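# Carry the ball-holding tray onto the shelf and release

## Task

Bring the tray to the shelf, put it down between the shelf's two side walls and release it. For the whole task, including the set-down and the time after release, the ball must stay within 4 cm of its starting spot on the tray, and it must still sit on the tray at the end. The robot must never touch the ball, and neither the shelf nor any loose object may touch it. At the end nothing (tray, ball or any loose object) may be held by one hand or squeezed between the arms, and the robot may carry no more than a small share of the tray's weight.

## Robot and tools

Robot: two arms, left_arm and right_arm. Each is a UR-type six-joint arm ending in a four-digit hand with sixteen motors (index, middle, ring, thumb). right_arm has a right hand. left_arm has a left hand, its mirror image. A post stands behind the arms. Base positions in the scene frame: left_arm (-0.009, +0.522, +0.027) m, right_arm (-0.037, -0.385, +0.028) m.

Scene frame: the origin is at table height, halfway between the arms. +z points up, +x points out over the table, and left_arm sits on the +y side. Camera image sides do not match the arm names.

Hand point frame: +z runs along the straight fingers toward the tips. +y points out of the palm face. On the right hand +x points away from the thumb; on the left hand it points toward the thumb.

Reported hand positions (m), quat_wxyz and velocities are in the scene frame. Offsets you send are in the current Hand target's own axes. Printed poses can be off by a few centimetres.

execute_actions(actions, cameras): actions is a list of up to 15 actions. Each action is a table of up to 15 rows, and each row is one 1/30 s step. A short table repeats its last row until step 15. Every row is one list of 48 numbers in [-1, 1] covering both arms, in this order:
- left dx, dy, dz, rx, ry, rz;
- 16 left hand motor goals;
- left current_limit, left speed;
- then the same 24 numbers for the right arm.
dx..rz are an offset from the Hand target at the start of that action, not from the previous row. 1.0 means 0.6 m for dx..dz or 180 degrees for rx..rz, and rx, ry, rz form one rotation vector. Sending the same offset again moves the arm again. Six zeros mean no new pose request.

Hand motor order: index_abd, index_mcp, index_pip, index_dip, middle_abd, middle_mcp, middle_pip, middle_dip, ring_abd, ring_mcp, ring_pip, ring_dip, thumb_cmc, thumb_axl, thumb_mcp, thumb_ipl. Each number is an absolute goal angle, scaled between the hinge's two stops. Straight values: _abd 0.00, _mcp -0.75, _pip -0.58, _dip -0.70, thumb_cmc -0.71, thumb_axl -0.68, thumb_mcp -0.23, thumb_ipl -0.17. Toward +1 the finger joints bend toward the palm.
- current_limit maps -1..+1 to 0..550 mA; the floor is 11 mA.
- speed gives (speed+1)/2 of 8.5 rad/s.
- Start values: current_limit +0.4, speed -0.6.
- A 0 in a hand column is a real goal. To leave a hand unchanged, send back its hand_goal, hand_current_limit and hand_speed.

move(target, speed, blend, stop_force, zero, blocking, cameras): target is one 48-number row or a list of up to 15 rows, laid out as above. Every row's offsets count from the same starting Hand target. The path is straight and ignores obstacles, and the whole move has at most 10 s.
- speed: m/s, 0.002 to 3.6, default 0.25. Turning is limited to twice that value in rad/s.
- blend: corner rounding in m.
- stop_force: 3 to 120 N, one value for both arms. An arm's path ends when its wrist sensor feels that much push against its travel; the arm then backs off to just before contact. This is unreliable while the hand turns, and it does not work with blocking=false.
- zero: defaults to true, which re-zeroes the sensor before the move.
- blocking=false: the call returns after about 0.5 s while the move continues.
The result adds a move: line with the ending (done, off_target, moving, held, fault) and any limits, such as paced or held.

Other tools:
- wait(seconds 0..3600) lets time pass.
- stop brakes a running move.
- zoom_image(camera, region [x0,y0,x1,y1], at most 504x504 px) enlarges part of a recent image.
- zero_wrist_force(arm) re-zeroes that arm's wrist sensor.
- read_manual gives licence texts.
- finished_scene ends the scene for good.
Cameras: cam_high, cam_low, cam_left_wrist, cam_right_wrist, each 672x504. Pass ["all"] or a list of names. An empty actions list returns all images.

Result lines:
- Hand target: the last commanded pose, which the arm often rests a bit short of.
- Joint positions and torques.
- Wrist force and torque, in the end effector's own axes; a third line gives the peak since the last one shown.
- hand_goal, hand_measured, hand_current_ma, hand_state: moving, goal, blocked or overload.
- MOTOR HOT, HAND FAULT and fault lines.

Limits and faults:
- Each step can turn the hand at most 32 degrees from its measured orientation.
- Joint targets move at most 3.14 rad/s.
- Contact torque at a joint's limit causes a torque fault (wrist joints 26.3 N m, others 141 N m), as does a wrist joint straying more than 0.9 degrees from plan.
- About 150 N of outside force on an arm causes a force fault.
- Either fault stops that arm for 10 s.
- A finger motor at 495 mA or more for 5 s shuts down for 10 s.
- Motors reaching 85 °C brake the arm for 30-60 s.
- A clearance check holds back commands that bring the arms too close, but it is not a guarantee.

Avoid:
- tilting or jerking the tray, which can roll the ball away;
- any contact with the ball;
- knocking the tray into the shelf walls;
- dropping the tray even a few mm;
- letting go while it is still moving;
- pressing the arms into each other or into hard things;
- leaving anything off the table.
Lower the tray gently, for example slowly with a small stop_force, then open the hands and withdraw clear of it.

Each tool is called after "Emit:" as name(argument=value, ...) on one line, values as JSON.

## Session

Emit:
execute_actions(actions=[], cameras=["all"])

Scene clock: 0.00 s.
left_arm: end_effector_position=(+0.5907, +0.4719, +0.1936) hand_goal=(+0.000, -0.754, -0.576, -0.696, +0.000, -0.754, -0.576, -0.696, +0.000, -0.754, -0.576, -0.696, -0.714, -0.678, -0.226, -0.168) hand_measured=(-0.0007, -0.7535, -0.5770, -0.6958, -0.0007, -0.7535, -0.5757, -0.6971, -0.0007, -0.7535, -0.5770, -0.6958, -0.7142, -0.6767, -0.2262, -0.1681) hand_current_ma=(-6, -7, +9, +4, -9, -11, +11, -13, -12, -4, +3, -7, -3, +3, -9, -9) hand_state=(goal, goal, goal, goal, goal, overload, goal, goal, goal, goal, goal, goal, goal, goal, goal, goal) hand_current_limit=0.40 hand_speed=-0.60 end_effector_quat_wxyz=(-0.087, +0.273, +0.939, +0.188) | right_arm: end_effector_position=(+0.5007, -0.4882, +0.1722) hand_goal=(+0.000, -0.754, -0.576, -0.696, +0.000, -0.754, -0.576, -0.696, +0.000, -0.754, -0.576, -0.696, -0.714, -0.678, -0.226, -0.168) hand_measured=(+0.0008, -0.7535, -0.5770, -0.6958, -0.0007, -0.7523, -0.5770, -0.6958, -0.0007, -0.7523, -0.5770, -0.6958, -0.7142, -0.6777, -0.2262, -0.1681) hand_current_ma=(+2, -1, -4, +13, -8, +11, +4, +9, +12, -1, -13, +13, +0, -2, +9, +3) hand_state=(goal, goal, goal, goal, goal, goal, goal, goal, goal, goal, goal, goal, goal, goal, goal, goal) hand_current_limit=0.40 hand_speed=-0.60 end_effector_quat_wxyz=(-0.204, +0.581, +0.786, -0.058)
Joint positions: left_arm=[3.015 -1.989 -1.67 -1.181 1.969 -1.175] | right_arm=[-0.471 -1.349 1.739 -1.537 -1.626 -0.779]
Joint velocities: within noise
Joint torques (N m): no reading
Motor temperatures (°C): left_arm=[38 33 32 42 42 43] | right_arm=[34 31 31 41 45 41]
Wrist force (N): no reading
Wrist torque (N m): no reading
Wrist force, peak (N): no reading
Hand target: left_arm +0.5907, +0.4719, +0.1936; -0.087, +0.273, +0.939, +0.188 | right_arm +0.5007, -0.4882, +0.1722; -0.204, +0.581, +0.786, -0.058

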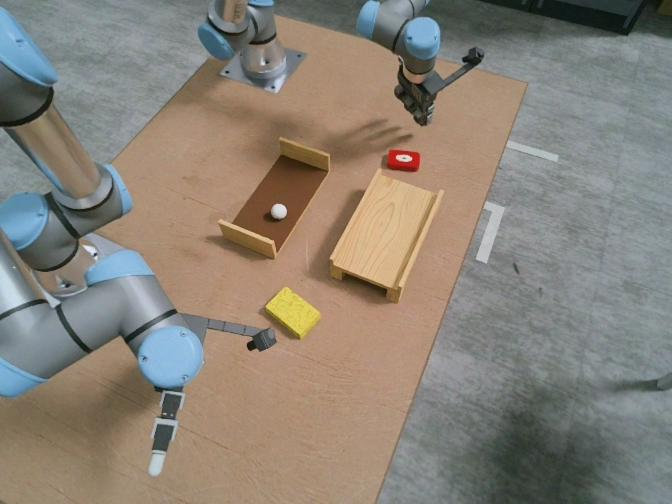

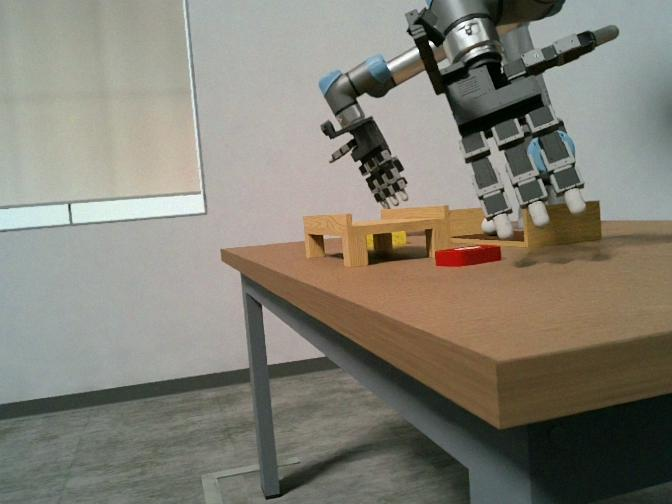

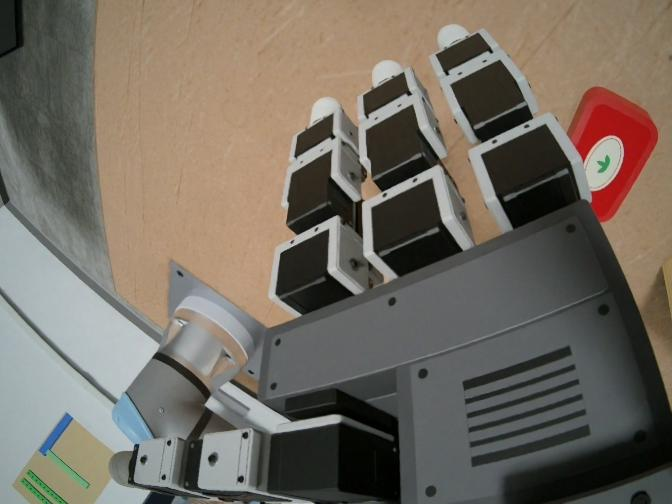

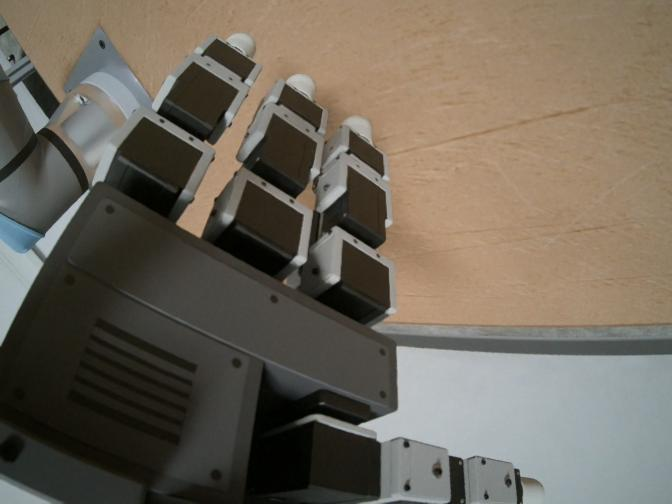

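Emit:
zoom_image(camera="cam_high", region=[200, 120, 460, 340])

Emit:
zoom_image(camera="cam_low", region=[280, 160, 640, 300])

Scaled by 1.938 from the camera's image (finer frame: 960x720).

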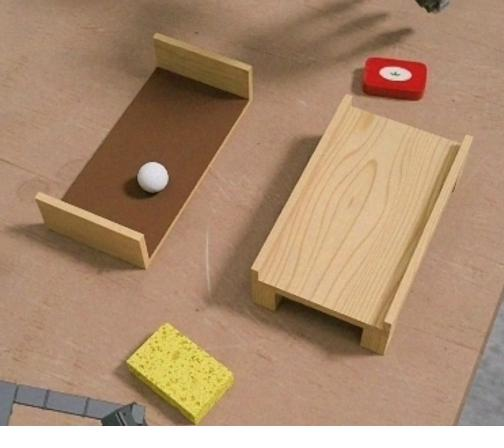

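Scaled by 1.400 from the camera's image (finer frame: 960x720).

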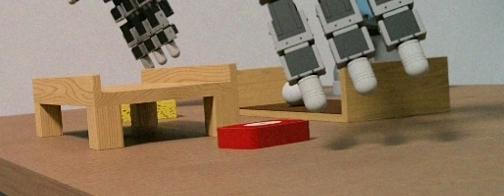

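Emit:
move(target=[[0, 0, -0.2, 0, 0, 0, 0, -0.3, -0.5, -0.65, 0, -0.3, 0.95, 0.5, 0, -0.3, -0.5, -0.65, 0.571, -0.678, -0.226, -0.168, 0.4, -0.6, 0, 0, -0.2, 0, 0, 0, 0, -0.3, -0.5, -0.65, 0, -0.3, -0.5, -0.65, 0, -0.3, 0.95, 0.5, 0.571, -0.678, -0.226, -0.168, 0.4, -0.6], [0.2702, -0.1923, -0.2402, 0.6054, -0.1933, -0.0999, 0, -0.3, -0.5, -0.65, 0, -0.3, 0.95, 0.5, 0, -0.3, -0.5, -0.65, 0.571, -0.678, -0.226, -0.168, 0.4, -0.6, 0.3232, -0.1625, -0.1408, 0.2009, 0.4489, 0.3872, 0, -0.3, -0.5, -0.65, 0, -0.3, -0.5, -0.65, 0, -0.3, 0.95, 0.5, 0.571, -0.678, -0.226, -0.168, 0.4, -0.6]], speed=0.3, blend=0.03, cameras=["all"])

Scene clock: 159.27 s.
left_arm: end_effector_position=(+0.4010, +0.4019, +0.3332) hand_goal=(+0.000, -0.300, -0.500, -0.650, +0.000, -0.300, +0.950, +0.500, +0.000, -0.300, -0.500, -0.650, +0.570, -0.678, -0.226, -0.168) hand_measured=(-0.0007, -0.2880, -0.5000, -0.6448, +0.0008, -0.0492, +0.9423, +0.4980, -0.0021, -0.2904, -0.4987, -0.6537, +0.5730, -0.6777, -0.2232, -0.1681) hand_current_ma=(-6, -8, +3, +7, -6, -8, +4, -3, -7, -2, -4, -10, -10, -2, -9, -14) hand_state=(goal, goal, goal, goal, goal, overload, goal, goal, goal, goal, goal, goal, goal, goal, goal, goal) hand_current_limit=0.40 hand_speed=-0.60 end_effector_quat_wxyz=(+0.000, +0.000, +0.707, -0.707) | right_arm: end_effector_position=(+0.3997, -0.3499, +0.3301) hand_goal=(+0.000, -0.300, -0.500, -0.650, +0.000, -0.300, -0.500, -0.650, +0.000, -0.300, +0.950, +0.500, +0.570, -0.678, -0.226, -0.168) hand_measured=(+0.0008, -0.2916, -0.4987, -0.6537, +0.0008, -0.2928, -0.4987, -0.6525, -0.0007, -0.2964, +0.9461, +0.5006, +0.5718, -0.6777, -0.2242, -0.1672) hand_current_ma=(+10, +6, -3, +2, -1, +6, +0, +6, +9, -1, -16, +6, -7, -1, +13, +5) hand_state=(goal, goal, goal, goal, goal, goal, goal, goal, goal, goal, goal, goal, goal, goal, goal, goal) hand_current_limit=0.40 hand_speed=-0.60 end_effector_quat_wxyz=(+0.708, -0.707, +0.001, +0.000)
Joint positions: left_arm=[3.709 -1.678 -1.706 -2.898 0.55 0] | right_arm=[-0.648 -1.338 1.567 -0.227 -0.67 -0.001]
Joint torques (N m): left_arm=[9.55 14.75 4.44 -3.16 1.88 2.61] | right_arm=[-10.9 -32.83 -9.93 2.55 1.45 3]
Wrist force (N): left_arm=[-1.6 2.1 0.9] | right_arm=[-0.6 1.2 0.5]
Wrist torque (N m): left_arm=[0.28 0.33 -0.09] | right_arm=[0.23 0.09 0.02]
Wrist force, peak (N): left_arm=[-1.8 2.1 1.1] | right_arm=[-1.0 1.4 0.6]
Hand target: left_arm +0.4010, +0.4019, +0.3332; +0.000, +0.000, +0.707, -0.707 | right_arm +0.3997, -0.3499, +0.3301; +0.708, -0.707, +0.001, +0.000
Off the commanded pose: left_arm 0.000 m, 0 deg | right_arm 0.000 m, 0 deg.
move: done

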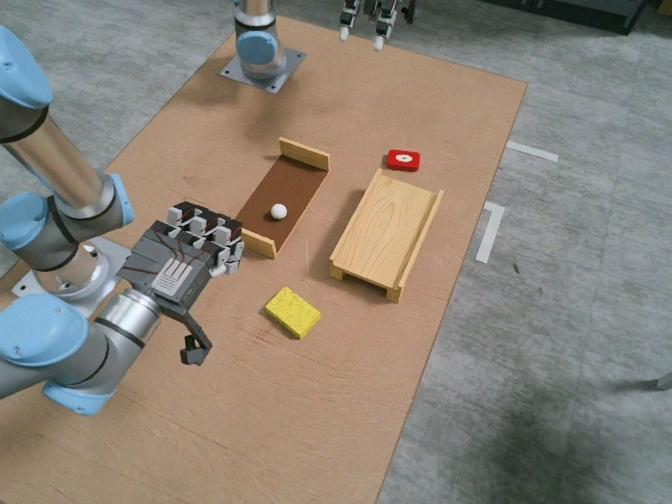

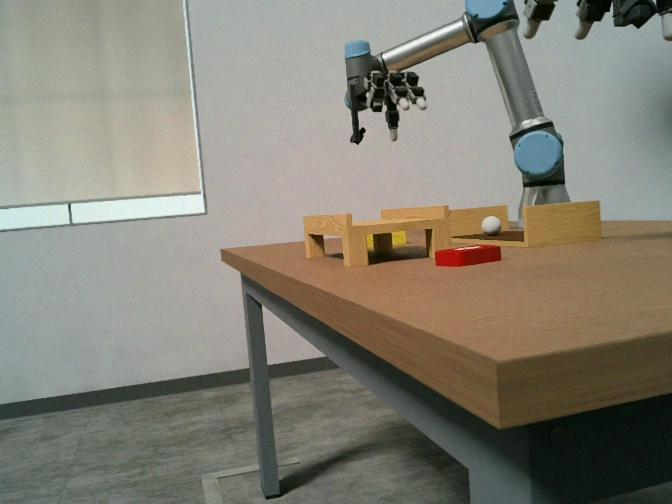

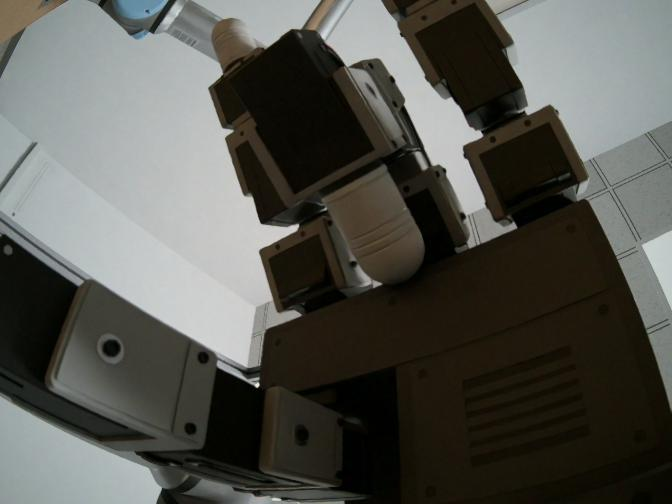

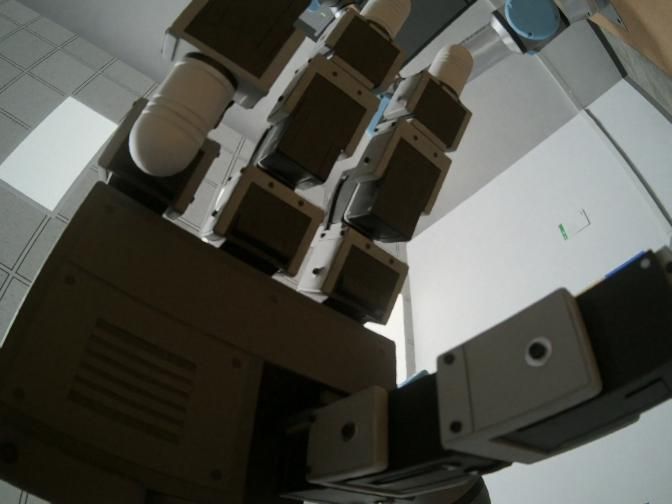

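Emit:
move(target=[0.2258, 0.2217, 0.3865, 0, 0, 0, 0, 0.342, -0.431, -0.696, 0, 0.3, 0.95, 0.5, 0, 0.342, -0.431, -0.696, 0.786, -0.678, -0.112, -0.168, 0.4, -0.6, -0.2242, 0.2167, 0.4683, 0, 0, 0, 0, 0.342, -0.431, -0.696, 0, 0.342, -0.431, -0.696, 0, 0.342, -0.431, -0.696, 0.786, -0.678, -0.112, -0.168, 0.4, -0.6], speed=0.2, cameras=["all"])

Scene clock: 239.63 s.
left_arm: end_effector_position=(+0.2656, +0.1701, +0.2001) hand_goal=(+0.000, +0.342, -0.432, -0.696, +0.000, +0.300, +0.950, +0.500, +0.000, +0.342, -0.432, -0.696, +0.786, -0.678, -0.112, -0.168) hand_measured=(-0.0007, +0.3500, -0.4294, -0.6932, +0.0008, -0.0492, +0.9435, +0.4993, -0.0021, +0.3488, -0.4307, -0.6920, +0.7853, -0.6798, -0.1144, -0.1710) hand_current_ma=(-14, -3, +18, +4, +1, -12, +6, -10, -7, +12, -1, -8, -7, -3, -1, -17) hand_state=(goal, goal, goal, goal, goal, overload, goal, goal, goal, goal, goal, goal, goal, goal, goal, goal) hand_current_limit=0.40 hand_speed=-0.60 end_effector_quat_wxyz=(+0.000, +0.000, +0.707, -0.707) | right_arm: end_effector_position=(+0.2655, -0.0686, +0.2004) hand_goal=(+0.000, +0.342, -0.432, -0.696, +0.000, +0.342, -0.432, -0.696, +0.000, +0.342, -0.432, -0.696, +0.786, -0.678, -0.112, -0.168) hand_measured=(+0.0008, +0.3476, -0.4307, -0.6932, -0.0007, +0.3476, -0.4307, -0.6945, +0.0008, +0.3452, -0.4294, -0.6958, +0.7840, -0.6788, -0.1144, -0.1710) hand_current_ma=(+13, +4, +5, +17, +2, +8, +2, +12, +6, -8, -6, +9, +3, -13, +8, +0) hand_state=(goal, goal, goal, goal, goal, goal, goal, goal, goal, goal, goal, goal, goal, goal, goal, goal) hand_current_limit=0.40 hand_speed=-0.60 end_effector_quat_wxyz=(+0.708, -0.707, +0.001, +0.000)
Joint positions: left_arm=[3.195 -1.516 -2.25 -2.534 0.036 0.017] | right_arm=[-0.123 -1.59 2.217 -0.619 -0.144 -0.008]
Joint torques (N m): left_arm=[-11.28 26.61 3.37 1.91 -1.99 -2.45] | right_arm=[9.69 -16.52 -7.27 -1.16 1.38 3.02]
Wrist force (N): left_arm=[-1.4 1.8 1.2] | right_arm=[-0.8 0.8 0.1]
Wrist torque (N m): left_arm=[0.25 0.33 0.00] | right_arm=[0.27 0.12 0.02]
Wrist force, peak (N): left_arm=[-1.8 2.1 1.2] | right_arm=[-1.5 1.3 1.1]
Hand target: left_arm +0.2656, +0.1701, +0.2001; +0.000, +0.000, +0.707, -0.707 | right_arm +0.2655, -0.0686, +0.2004; +0.708, -0.707, +0.001, +0.000
Off the commanded pose: left_arm 0.000 m, 0 deg | right_arm 0.000 m, 0 deg.
move: done

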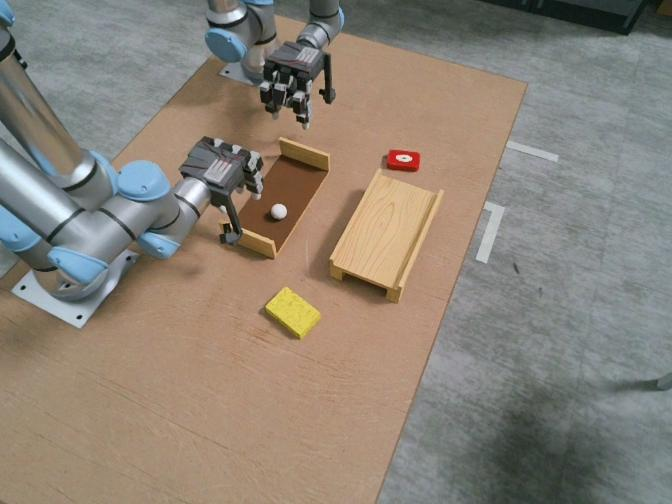

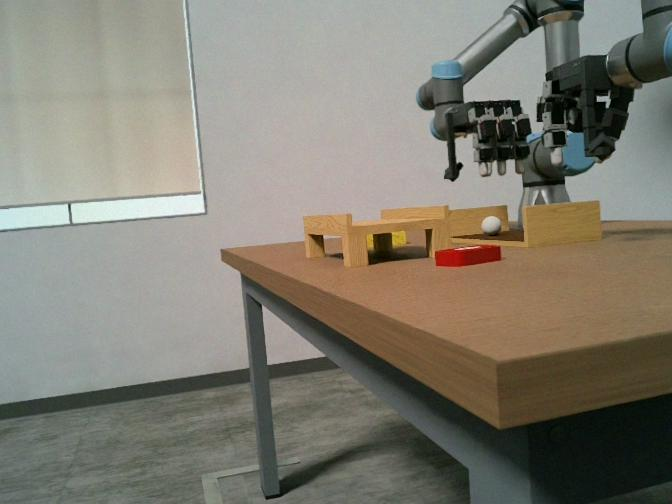

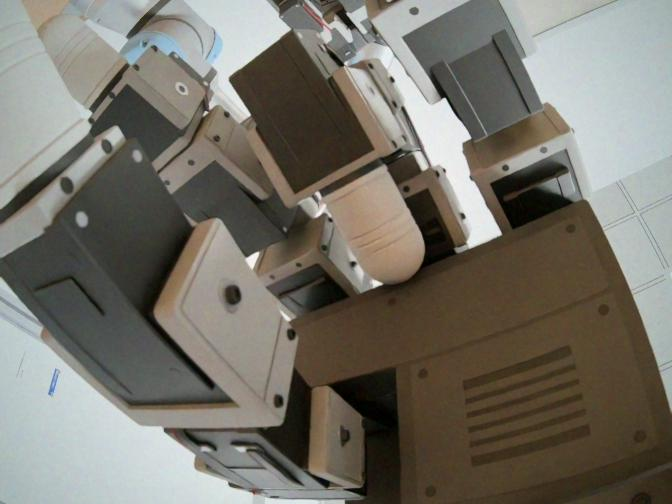

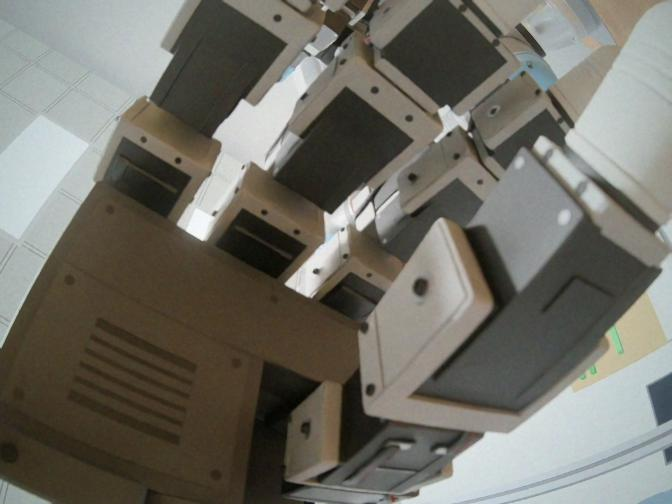

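Emit:
zoom_image(camera="cam_high", region=[170, 30, 350, 270])

Emit:
zoom_image(camera="cam_low", region=[400, 40, 672, 280])

Scaled by 2.100 from the camera's image (finer frame: 960x720).

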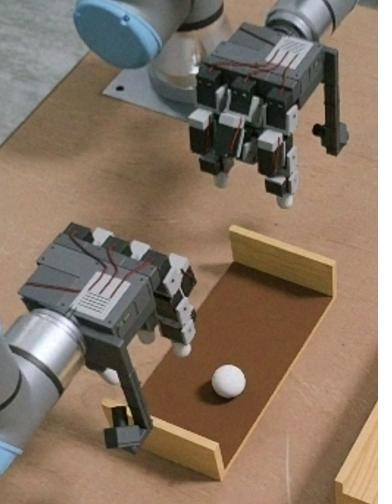

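Scaled by 1.853 from the camera's image (finer frame: 960x720).

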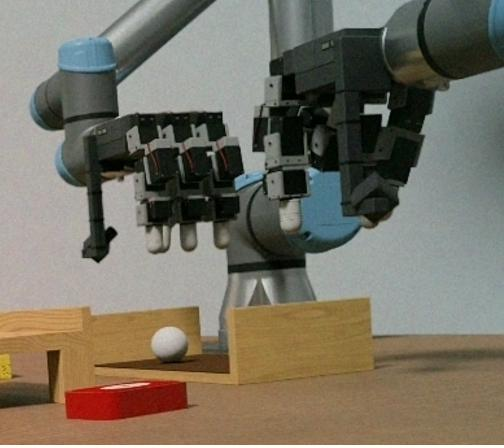

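Emit:
move(target=[-0.0433, 0.0833, 0, 0, 0, 0, 0, 0.342, -0.431, -0.696, 0, 0.3, 0.95, 0.5, 0, 0.342, -0.431, -0.696, 0.786, -0.678, -0.112, -0.168, 0.4, -0.6, 0.0433, 0.0833, -0.0167, 0, 0, 0, 0, 0.342, -0.431, -0.696, 0, 0.342, -0.431, -0.696, 0, 0.342, -0.431, -0.696, 0.786, -0.678, -0.112, -0.168, 0.4, -0.6], speed=0.1, cameras=["cam_high", "cam_low"])

Emit:
zoom_image(camera="cam_high", region=[190, 70, 350, 270])

Emit:
zoom_image(camera="cam_low", region=[430, 80, 650, 260])

Scene clock: 294.07 s.
left_arm: end_effector_position=(+0.2915, +0.1701, +0.1502) hand_goal=(+0.000, +0.342, -0.432, -0.696, +0.000, +0.300, +0.950, +0.500, +0.000, +0.342, -0.432, -0.696, +0.786, -0.678, -0.112, -0.168) hand_measured=(-0.0007, +0.3500, -0.4307, -0.6920, +0.0008, -0.0492, +0.9423, +0.4980, -0.0036, +0.3500, -0.4294, -0.6920, +0.7853, -0.6798, -0.1144, -0.1710) hand_current_ma=(-8, +0, +8, +5, +2, -10, +3, -5, -19, -5, -4, -3, -1, +1, -12, -4) hand_state=(goal, goal, goal, goal, goal, overload, goal, goal, goal, goal, goal, goal, goal, goal, goal, goal) hand_current_limit=0.40 hand_speed=-0.60 end_effector_quat_wxyz=(+0.000, +0.000, +0.707, -0.708) | right_arm: end_effector_position=(+0.2914, -0.0786, +0.1504) hand_goal=(+0.000, +0.342, -0.432, -0.696, +0.000, +0.342, -0.432, -0.696, +0.000, +0.342, -0.432, -0.696, +0.786, -0.678, -0.112, -0.168) hand_measured=(+0.0008, +0.3488, -0.4307, -0.6932, +0.0008, +0.3464, -0.4294, -0.6945, +0.0008, +0.3452, -0.4294, -0.6971, +0.7840, -0.6788, -0.1144, -0.1710) hand_current_ma=(+5, +0, -2, +13, +1, +6, +8, +17, +11, -6, -3, +5, -3, -8, +9, -7) hand_state=(goal, goal, goal, goal, goal, goal, goal, goal, goal, goal, goal, goal, goal, goal, goal, goal) hand_current_limit=0.40 hand_speed=-0.60 end_effector_quat_wxyz=(+0.708, -0.707, +0.001, +0.000)
Joint positions: left_arm=[3.193 -1.681 -2.248 -2.397 0.033 0.042] | right_arm=[-0.141 -1.439 2.222 -0.775 -0.163 -0.007]
Joint torques (N m): left_arm=[-11.61 31.26 -0.43 1.88 -1.98 -2.58] | right_arm=[9.9 -11.77 -5.29 -1.16 1.35 3.05]
Wrist force (N): left_arm=[-1.4 1.6 1.1] | right_arm=[-1.0 0.6 0.2]
Wrist torque (N m): left_arm=[0.25 0.35 -0.01] | right_arm=[0.25 0.17 -0.01]
Wrist force, peak (N): left_arm=[-1.7 2.4 0.7] | right_arm=[-0.6 1.6 0.1]
Hand target: left_arm +0.2915, +0.1701, +0.1502; +0.000, +0.000, +0.707, -0.707 | right_arm +0.2914, -0.0786, +0.1504; +0.708, -0.707, +0.001, +0.000
Off the commanded pose: left_arm 0.000 m, 0 deg | right_arm 0.000 m, 0 deg.
move: done

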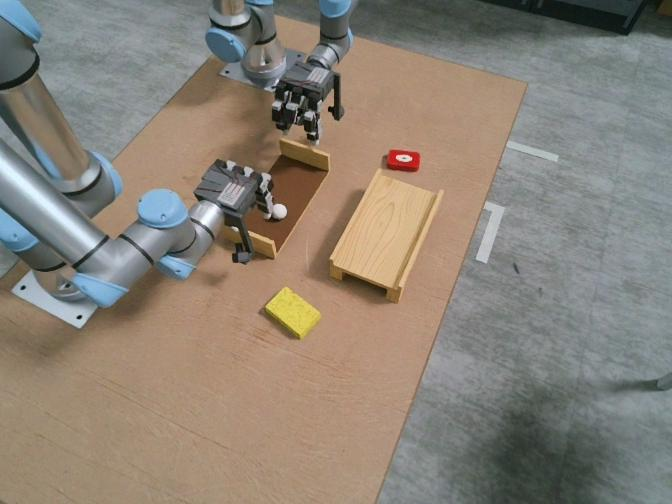

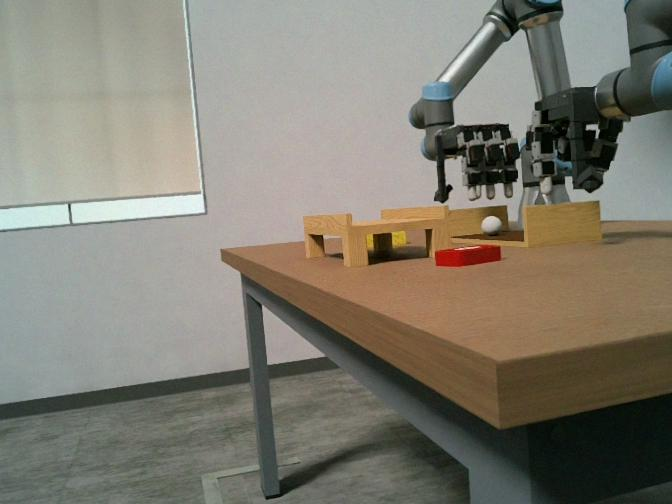

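Scaled by 2.520 from the camera's image (finer frame: 960x720).

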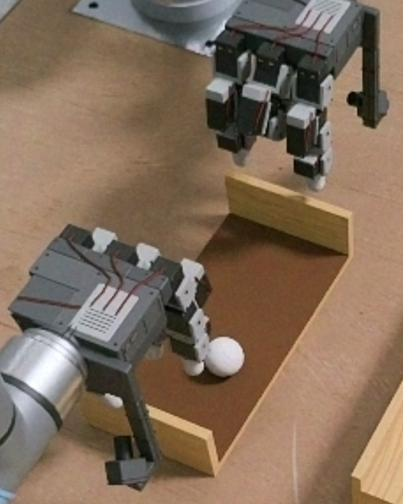

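Scaled by 2.291 from the camera's image (finer frame: 960x720).

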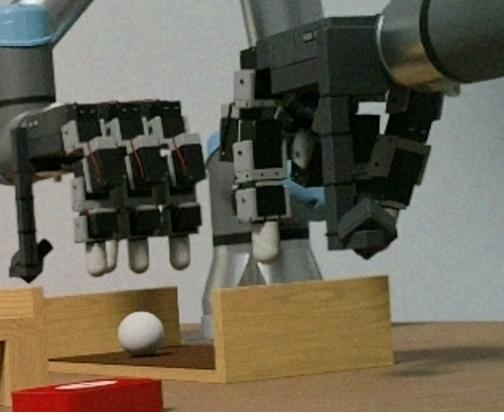

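Emit:
move(target=[[-0.0108, 0, 0.055, 0, 0, 0, 0, 0.342, -0.431, -0.696, 0, 0.3, 0.95, 0.5, 0, 0.342, -0.431, -0.696, 0.786, -0.678, -0.112, -0.168, 0.4, -0.6, 0.0108, 0, -0.0073, 0, 0, 0, 0, 0.342, -0.431, -0.696, 0, 0.342, -0.431, -0.696, 0, 0.342, -0.431, -0.696, 0.786, -0.678, -0.112, -0.168, 0.4, -0.6], [-0.0108, 0.04, 0.055, 0, 0, 0, 0, 0.342, -0.431, -0.696, 0, 0.3, 0.95, 0.5, 0, 0.342, -0.431, -0.696, 0.786, -0.678, -0.112, -0.168, 0.4, -0.6, 0.0108, 0.04, -0.0073, 0, 0, 0, 0, 0.342, -0.431, -0.696, 0, 0.342, -0.431, -0.696, 0, 0.342, -0.431, -0.696, 0.786, -0.678, -0.112, -0.168, 0.4, -0.6]], speed=0.1, cameras=["all"])

Emit:
zoom_image(camera="cam_high", region=[190, 70, 350, 270])

Emit:
zoom_image(camera="cam_low", region=[430, 80, 650, 260])

Scene clock: 373.43 s.
left_arm: end_effector_position=(+0.2980, +0.1370, +0.1261) hand_goal=(+0.000, +0.342, -0.432, -0.696, +0.000, +0.300, +0.950, +0.500, +0.000, +0.342, -0.432, -0.696, +0.786, -0.678, -0.112, -0.168) hand_measured=(-0.0007, +0.3500, -0.4294, -0.6932, -0.0007, -0.0492, +0.9423, +0.4993, -0.0036, +0.3488, -0.4294, -0.6920, +0.7853, -0.6798, -0.1144, -0.1710) hand_current_ma=(-18, -3, -1, +17, -3, -18, +8, -11, -12, -14, +0, -6, +4, +10, -6, -7) hand_state=(goal, goal, goal, goal, goal, overload, goal, goal, goal, goal, goal, goal, goal, goal, goal, goal) hand_current_limit=0.40 hand_speed=-0.60 end_effector_quat_wxyz=(+0.000, +0.000, +0.707, -0.707) | right_arm: end_effector_position=(+0.2979, -0.0829, +0.1264) hand_goal=(+0.000, +0.342, -0.432, -0.696, +0.000, +0.342, -0.432, -0.696, +0.000, +0.342, -0.432, -0.696, +0.786, -0.678, -0.112, -0.168) hand_measured=(+0.0008, +0.3476, -0.4307, -0.6932, +0.0008, +0.3476, -0.4307, -0.6945, -0.0007, +0.3452, -0.4294, -0.6971, +0.7840, -0.6798, -0.1144, -0.1710) hand_current_ma=(+3, -7, +0, +11, -5, +14, +2, +12, +14, +1, -8, +4, +0, -12, +7, -4) hand_state=(goal, goal, goal, goal, goal, goal, goal, goal, goal, goal, goal, goal, goal, goal, goal, goal) hand_current_limit=0.40 hand_speed=-0.60 end_effector_quat_wxyz=(+0.708, -0.707, +0.001, +0.000)
Joint positions: left_arm=[3.092 -1.768 -2.226 -2.304 -0.067 0.015] | right_arm=[-0.15 -1.375 2.231 -0.849 -0.172 -0.007]
Joint torques (N m): left_arm=[3.3 34.38 -1.24 2.17 1.37 -2.51] | right_arm=[10.19 -11.88 -4.72 -1.18 1.47 2.9]
Wrist force (N): left_arm=[-1.2 1.8 0.7] | right_arm=[-0.9 0.8 0.3]
Wrist torque (N m): left_arm=[0.33 0.32 -0.01] | right_arm=[0.26 0.13 0.01]
Wrist force, peak (N): left_arm=[-1.4 2.5 0.6] | right_arm=[-1.1 1.6 0.6]
Hand target: left_arm +0.2980, +0.1371, +0.1261; +0.000, +0.000, +0.707, -0.707 | right_arm +0.2979, -0.0829, +0.1264; +0.708, -0.707, +0.001, +0.000
Off the commanded pose: left_arm 0.000 m, 0 deg | right_arm 0.000 m, 0 deg.
move: done

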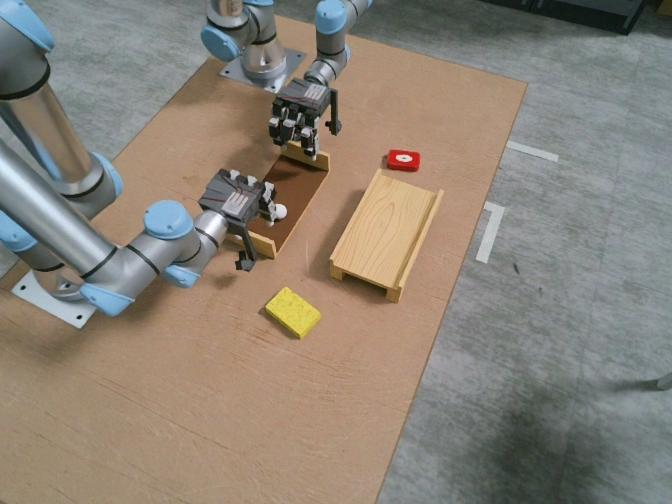

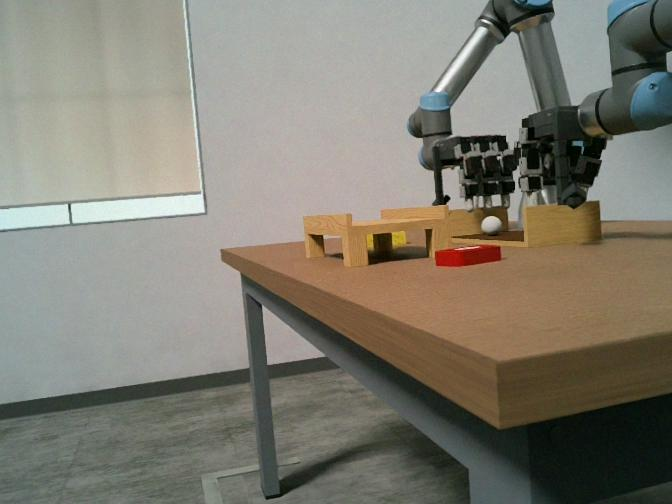

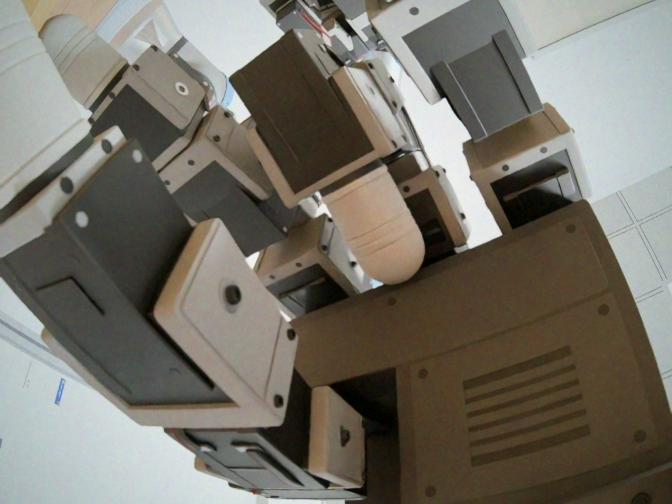

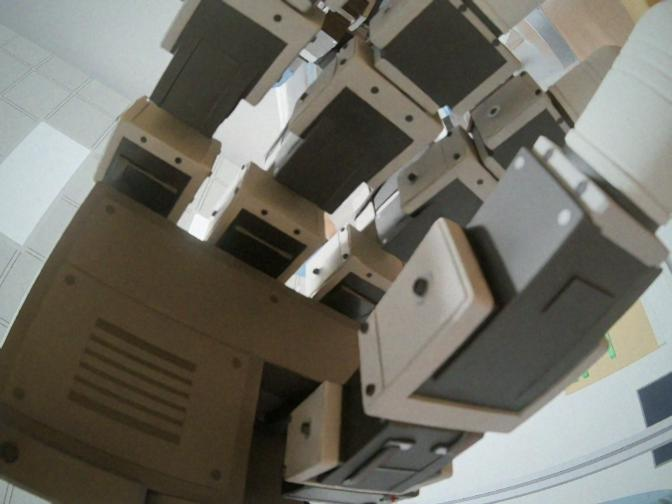

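Scaled by 2.520 from the camera's image (finer frame: 960x720).

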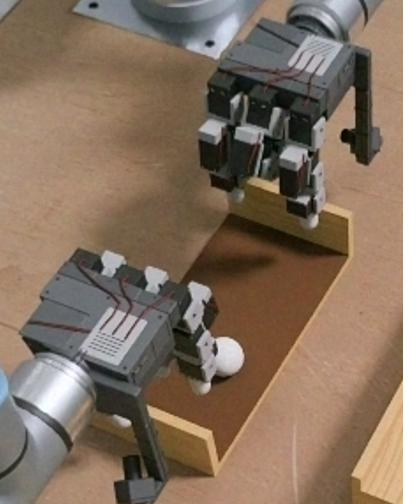

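Scaled by 2.291 from the camera's image (finer frame: 960x720).

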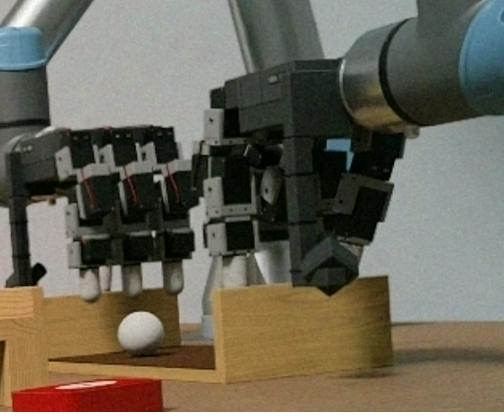

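Emit:
move(target=[0, 0.0517, 0.0067, 0, 0, 0, 0, 0.342, -0.431, -0.696, 0, 0.3, 0.95, 0.5, 0, 0.342, -0.431, -0.696, 0.786, -0.678, -0.112, -0.168, 0.4, -0.6, 0, 0.0517, -0.01, 0, 0, 0, 0, 0.342, -0.431, -0.696, 0, 0.342, -0.431, -0.696, 0, 0.342, -0.431, -0.696, 0.786, -0.678, -0.112, -0.168, 0.4, -0.6], speed=0.03, stop_force=5, cameras=["all"])

Emit:
zoom_image(camera="cam_high", region=[190, 70, 350, 270])

Emit:
zoom_image(camera="cam_low", region=[430, 80, 650, 260])

Scene clock: 402.90 s.
left_arm: end_effector_position=(+0.2980, +0.1330, +0.0951) hand_goal=(+0.000, +0.342, -0.432, -0.696, +0.000, +0.300, +0.950, +0.500, +0.000, +0.342, -0.432, -0.696, +0.786, -0.678, -0.112, -0.168) hand_measured=(-0.0007, +0.3500, -0.4307, -0.6932, -0.0007, -0.0492, +0.9423, +0.4993, -0.0036, +0.3500, -0.4320, -0.6920, +0.7853, -0.6798, -0.1134, -0.1700) hand_current_ma=(-2, +1, +2, +8, -1, -8, +4, +0, +5, -9, +5, +0, -2, -5, -2, -6) hand_state=(goal, goal, goal, goal, goal, overload, goal, goal, goal, goal, goal, goal, goal, goal, goal, goal) hand_current_limit=0.40 hand_speed=-0.60 end_effector_quat_wxyz=(+0.000, +0.000, +0.707, -0.707) | right_arm: end_effector_position=(+0.2979, -0.0889, +0.0954) hand_goal=(+0.000, +0.342, -0.432, -0.696, +0.000, +0.342, -0.432, -0.696, +0.000, +0.342, -0.432, -0.696, +0.786, -0.678, -0.112, -0.168) hand_measured=(+0.0008, +0.3476, -0.4307, -0.6932, -0.0007, +0.3476, -0.4307, -0.6945, -0.0007, +0.3452, -0.4294, -0.6971, +0.7840, -0.6798, -0.1144, -0.1710) hand_current_ma=(+7, +3, +2, +9, +2, +14, +0, +6, +9, -6, -6, +5, +6, -9, +3, +7) hand_state=(goal, goal, goal, goal, goal, goal, goal, goal, goal, goal, goal, goal, goal, goal, goal, goal) hand_current_limit=0.40 hand_speed=-0.60 end_effector_quat_wxyz=(+0.708, -0.707, +0.001, +0.000)
Joint positions: left_arm=[3.081 -1.843 -2.25 -2.193 -0.079 0.002] | right_arm=[-0.168 -1.304 2.26 -0.949 -0.19 -0.006]
Joint torques (N m): left_arm=[6.9 36.84 -2.92 1.94 1.43 -2.57] | right_arm=[-9.57 -13.62 -2.47 -1.08 -1.83 3.05]
Wrist force (N): left_arm=[-1.4 1.6 0.5] | right_arm=[-0.9 0.9 0.5]
Wrist torque (N m): left_arm=[0.27 0.34 -0.03] | right_arm=[0.27 0.14 0.01]
Wrist force, peak (N): left_arm=[-1.4 1.9 0.7] | right_arm=[-1.0 1.4 0.3]
Hand target: left_arm +0.2980, +0.1331, +0.0951; +0.000, +0.000, +0.707, -0.707 | right_arm +0.2979, -0.0889, +0.0954; +0.708, -0.707, +0.001, +0.000
Off the commanded pose: left_arm 0.000 m, 0 deg | right_arm 0.000 m, 0 deg.
move: done

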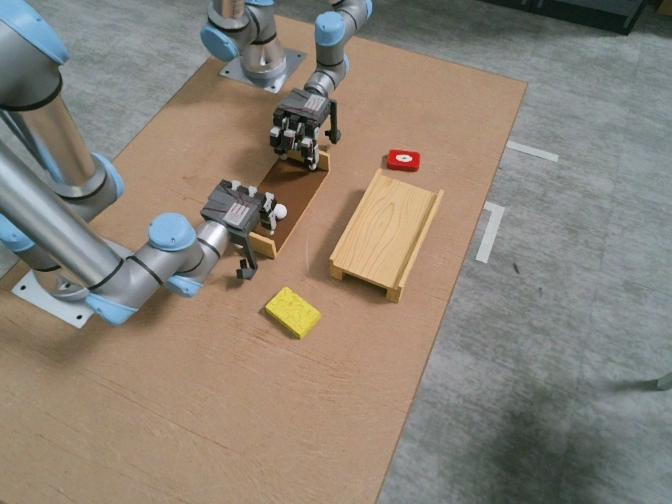

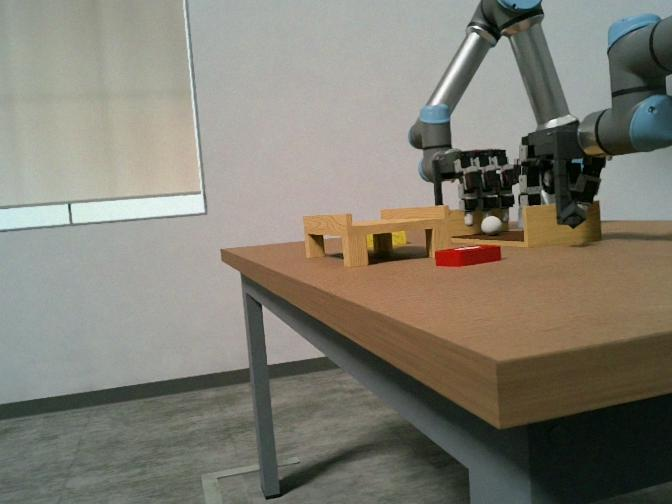

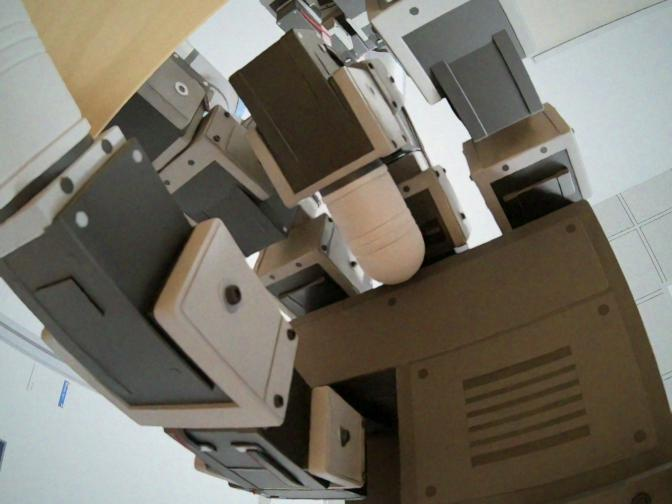

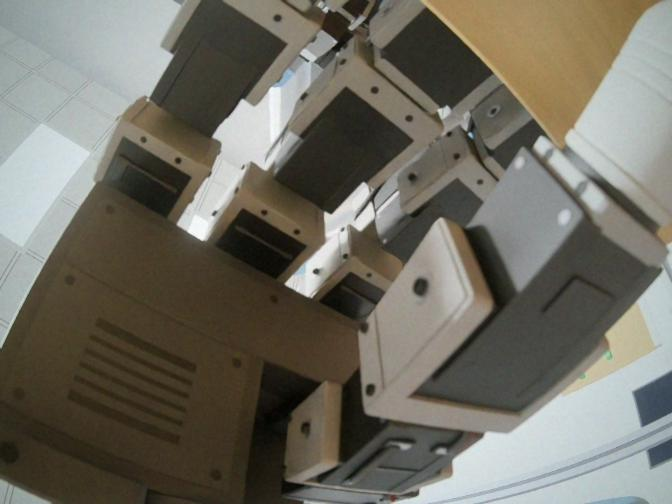

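Scaled by 2.520 from the camera's image (finer frame: 960x720).

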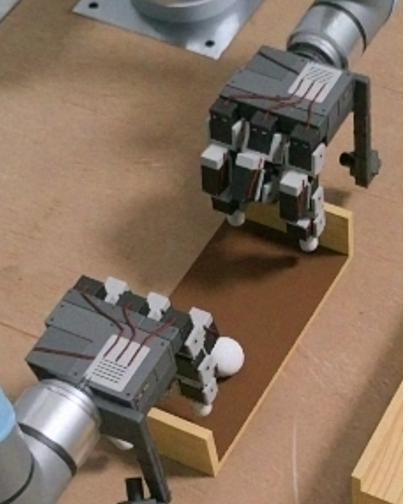

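Scaled by 2.291 from the camera's image (finer frame: 960x720).

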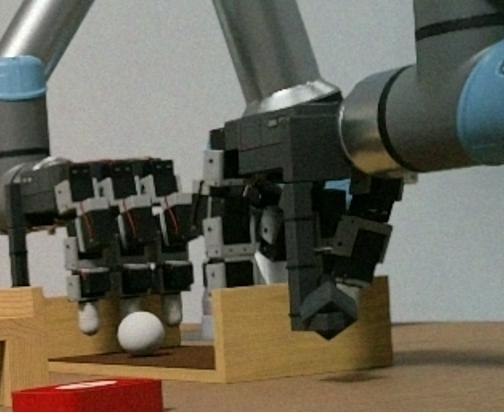

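Emit:
move(target=[0, 0, 0, 0, 0, 0, 0, 0.438, -0.431, -0.696, 0, 0.3, 0.95, 0.5, 0, 0.438, -0.431, -0.696, 0.786, -0.678, -0.034, -0.168, -0.2, -0.93, 0, 0, 0, 0, 0, 0, 0, 0.438, -0.431, -0.696, 0, 0.438, -0.431, -0.696, 0, 0.438, -0.431, -0.696, 0.786, -0.678, -0.034, -0.168, -0.2, -0.93], cameras=[])

Scene clock: 420.47 s.
left_arm: end_effector_position=(+0.2980, +0.1331, +0.0951) hand_goal=(+0.000, +0.438, -0.432, -0.696, +0.000, +0.300, +0.950, +0.500, +0.000, +0.438, -0.432, -0.696, +0.786, -0.678, -0.034, -0.168) hand_measured=(-0.0007, +0.4380, -0.4307, -0.6932, -0.0007, -0.0492, +0.9423, +0.4993, -0.0036, +0.4368, -0.4307, -0.6932, +0.7853, -0.6798, -0.0401, -0.1710) hand_current_ma=(-1, +7, -6, +11, -4, -1, +7, -13, -10, -6, +11, -3, -7, -1, -10, +0) hand_state=(goal, goal, goal, goal, goal, overload, goal, goal, goal, goal, goal, goal, goal, goal, goal, goal) hand_current_limit=-0.20 hand_speed=-0.93 end_effector_quat_wxyz=(+0.000, +0.000, +0.707, -0.707) | right_arm: end_effector_position=(+0.2979, -0.0889, +0.0954) hand_goal=(+0.000, +0.438, -0.432, -0.696, +0.000, +0.438, -0.432, -0.696, +0.000, +0.438, -0.432, -0.696, +0.786, -0.678, -0.034, -0.168) hand_measured=(-0.0007, +0.4368, -0.4307, -0.6932, -0.0007, +0.4380, -0.4307, -0.6945, +0.0008, +0.4368, -0.4294, -0.6971, +0.7840, -0.6798, -0.0391, -0.1710) hand_current_ma=(-2, +1, +0, +18, -6, +2, -1, +7, +16, -8, -7, +14, +9, -12, -5, +3) hand_state=(goal, goal, goal, goal, goal, goal, goal, goal, goal, goal, goal, goal, goal, goal, goal, goal) hand_current_limit=-0.20 hand_speed=-0.93 end_effector_quat_wxyz=(+0.708, -0.707, +0.001, +0.000)
Joint positions: left_arm=[3.081 -1.843 -2.25 -2.193 -0.079 0.002] | right_arm=[-0.168 -1.304 2.26 -0.949 -0.19 -0.006]
Joint torques (N m): left_arm=[9.35 36.54 -3.44 2.16 1.49 -2.55] | right_arm=[-10.39 -16.22 -2.37 -1.03 -1.65 3]
Wrist force (N): left_arm=[-1.4 1.8 0.4] | right_arm=[-0.9 0.8 0.2]
Wrist torque (N m): left_arm=[0.31 0.34 -0.03] | right_arm=[0.27 0.15 0.00]
Wrist force, peak (N): left_arm=[-1.4 2.0 0.3] | right_arm=[-0.9 1.4 0.2]
Hand target: left_arm +0.2980, +0.1331, +0.0951; +0.000, +0.000, +0.707, -0.707 | right_arm +0.2979, -0.0889, +0.0954; +0.708, -0.707, +0.001, +0.000
Off the commanded pose: left_arm 0.000 m, 0 deg | right_arm 0.000 m, 0 deg.
move: done

Emit:
move(target=[0, 0, 0, 0, 0, 0, 0, 0.534, -0.431, -0.696, 0, 0.3, 0.95, 0.5, 0, 0.534, -0.431, -0.696, 0.786, -0.678, 0.045, -0.168, -0.2, -0.93, 0, 0, 0, 0, 0, 0, 0, 0.534, -0.431, -0.696, 0, 0.534, -0.431, -0.696, 0, 0.534, -0.431, -0.696, 0.786, -0.678, 0.045, -0.168, -0.2, -0.93], cameras=["cam_high", "cam_low"])

Emit:
zoom_image(camera="cam_high", region=[190, 70, 350, 270])

Emit:
zoom_image(camera="cam_low", region=[430, 80, 650, 260])

Scene clock: 428.03 s.
left_arm: end_effector_position=(+0.2980, +0.1331, +0.0951) hand_goal=(+0.000, +0.534, -0.432, -0.696, +0.000, +0.300, +0.950, +0.500, +0.000, +0.534, -0.432, -0.696, +0.786, -0.678, +0.044, -0.168) hand_measured=(-0.0007, +0.4766, -0.4448, -0.7022, -0.0007, -0.0492, +0.9423, +0.4993, -0.0036, +0.4694, -0.4448, -0.7009, +0.7853, -0.6798, +0.0034, -0.1729) hand_current_ma=(-13, -51, +0, +9, -1, +0, +9, -4, -11, -56, -8, -13, -2, +1, -36, -10) hand_state=(goal, blocked, goal, goal, goal, overload, goal, goal, goal, blocked, goal, goal, goal, goal, blocked, goal) hand_current_limit=-0.20 hand_speed=-0.93 end_effector_quat_wxyz=(+0.000, +0.000, +0.707, -0.707) | right_arm: end_effector_position=(+0.2979, -0.0889, +0.0954) hand_goal=(+0.000, +0.534, -0.432, -0.696, +0.000, +0.534, -0.432, -0.696, +0.000, +0.534, -0.432, -0.696, +0.786, -0.678, +0.044, -0.168) hand_measured=(+0.0008, +0.4911, -0.4397, -0.6983, -0.0007, +0.4959, -0.4422, -0.6983, +0.0008, +0.5007, -0.4384, -0.7022, +0.7840, -0.6788, -0.0203, -0.1824) hand_current_ma=(+13, -96, -14, +10, -2, -68, -5, +5, +2, -65, -10, +0, +2, -9, -200, -22) hand_state=(goal, blocked, goal, goal, goal, blocked, goal, goal, goal, blocked, goal, goal, goal, goal, blocked, goal) hand_current_limit=-0.20 hand_speed=-0.93 end_effector_quat_wxyz=(+0.708, -0.707, +0.001, +0.000)
Joint positions: left_arm=[3.081 -1.843 -2.25 -2.193 -0.079 0.002] | right_arm=[-0.168 -1.304 2.26 -0.949 -0.19 -0.006]
Joint torques (N m): left_arm=[9.52 36.19 -1.93 2.16 1.58 -2.48] | right_arm=[-9.74 -18.57 -3.03 -0.68 -1.31 3.02]
Wrist force (N): left_arm=[-1.0 0.4 0.7] | right_arm=[-0.5 0.7 0.9]
Wrist torque (N m): left_arm=[0.22 0.31 0.02] | right_arm=[0.29 0.09 0.02]
Wrist force, peak (N): left_arm=[-1.3 2.6 1.0] | right_arm=[-0.9 2.1 -0.7]
Hand target: left_arm +0.2980, +0.1331, +0.0951; +0.000, +0.000, +0.707, -0.707 | right_arm +0.2979, -0.0889, +0.0954; +0.708, -0.707, +0.001, +0.000
Off the commanded pose: left_arm 0.000 m, 0 deg | right_arm 0.000 m, 0 deg.
move: done

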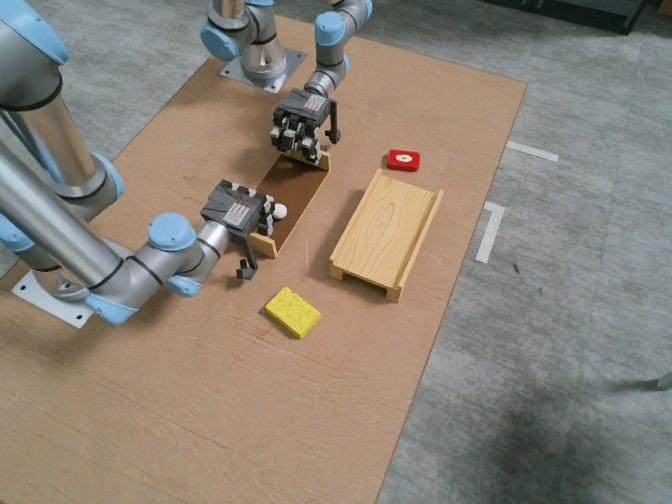

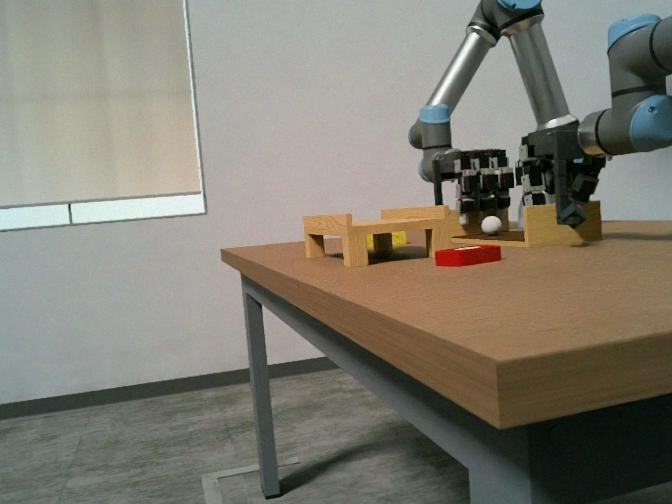

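Scaled by 2.520 from the camera's image (finer frame: 960x720).

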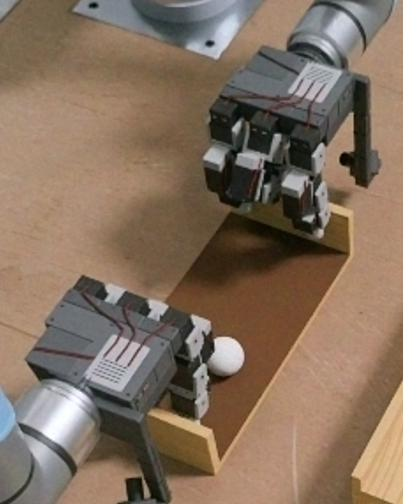

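Scaled by 2.291 from the camera's image (finer frame: 960x720).

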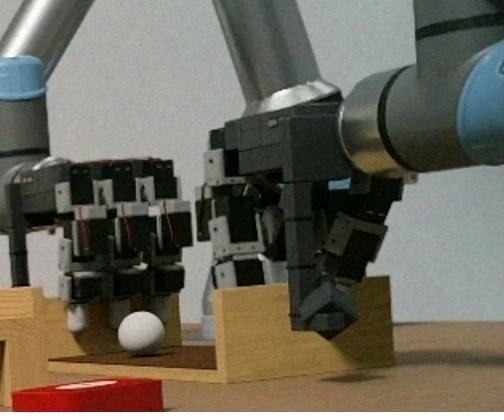

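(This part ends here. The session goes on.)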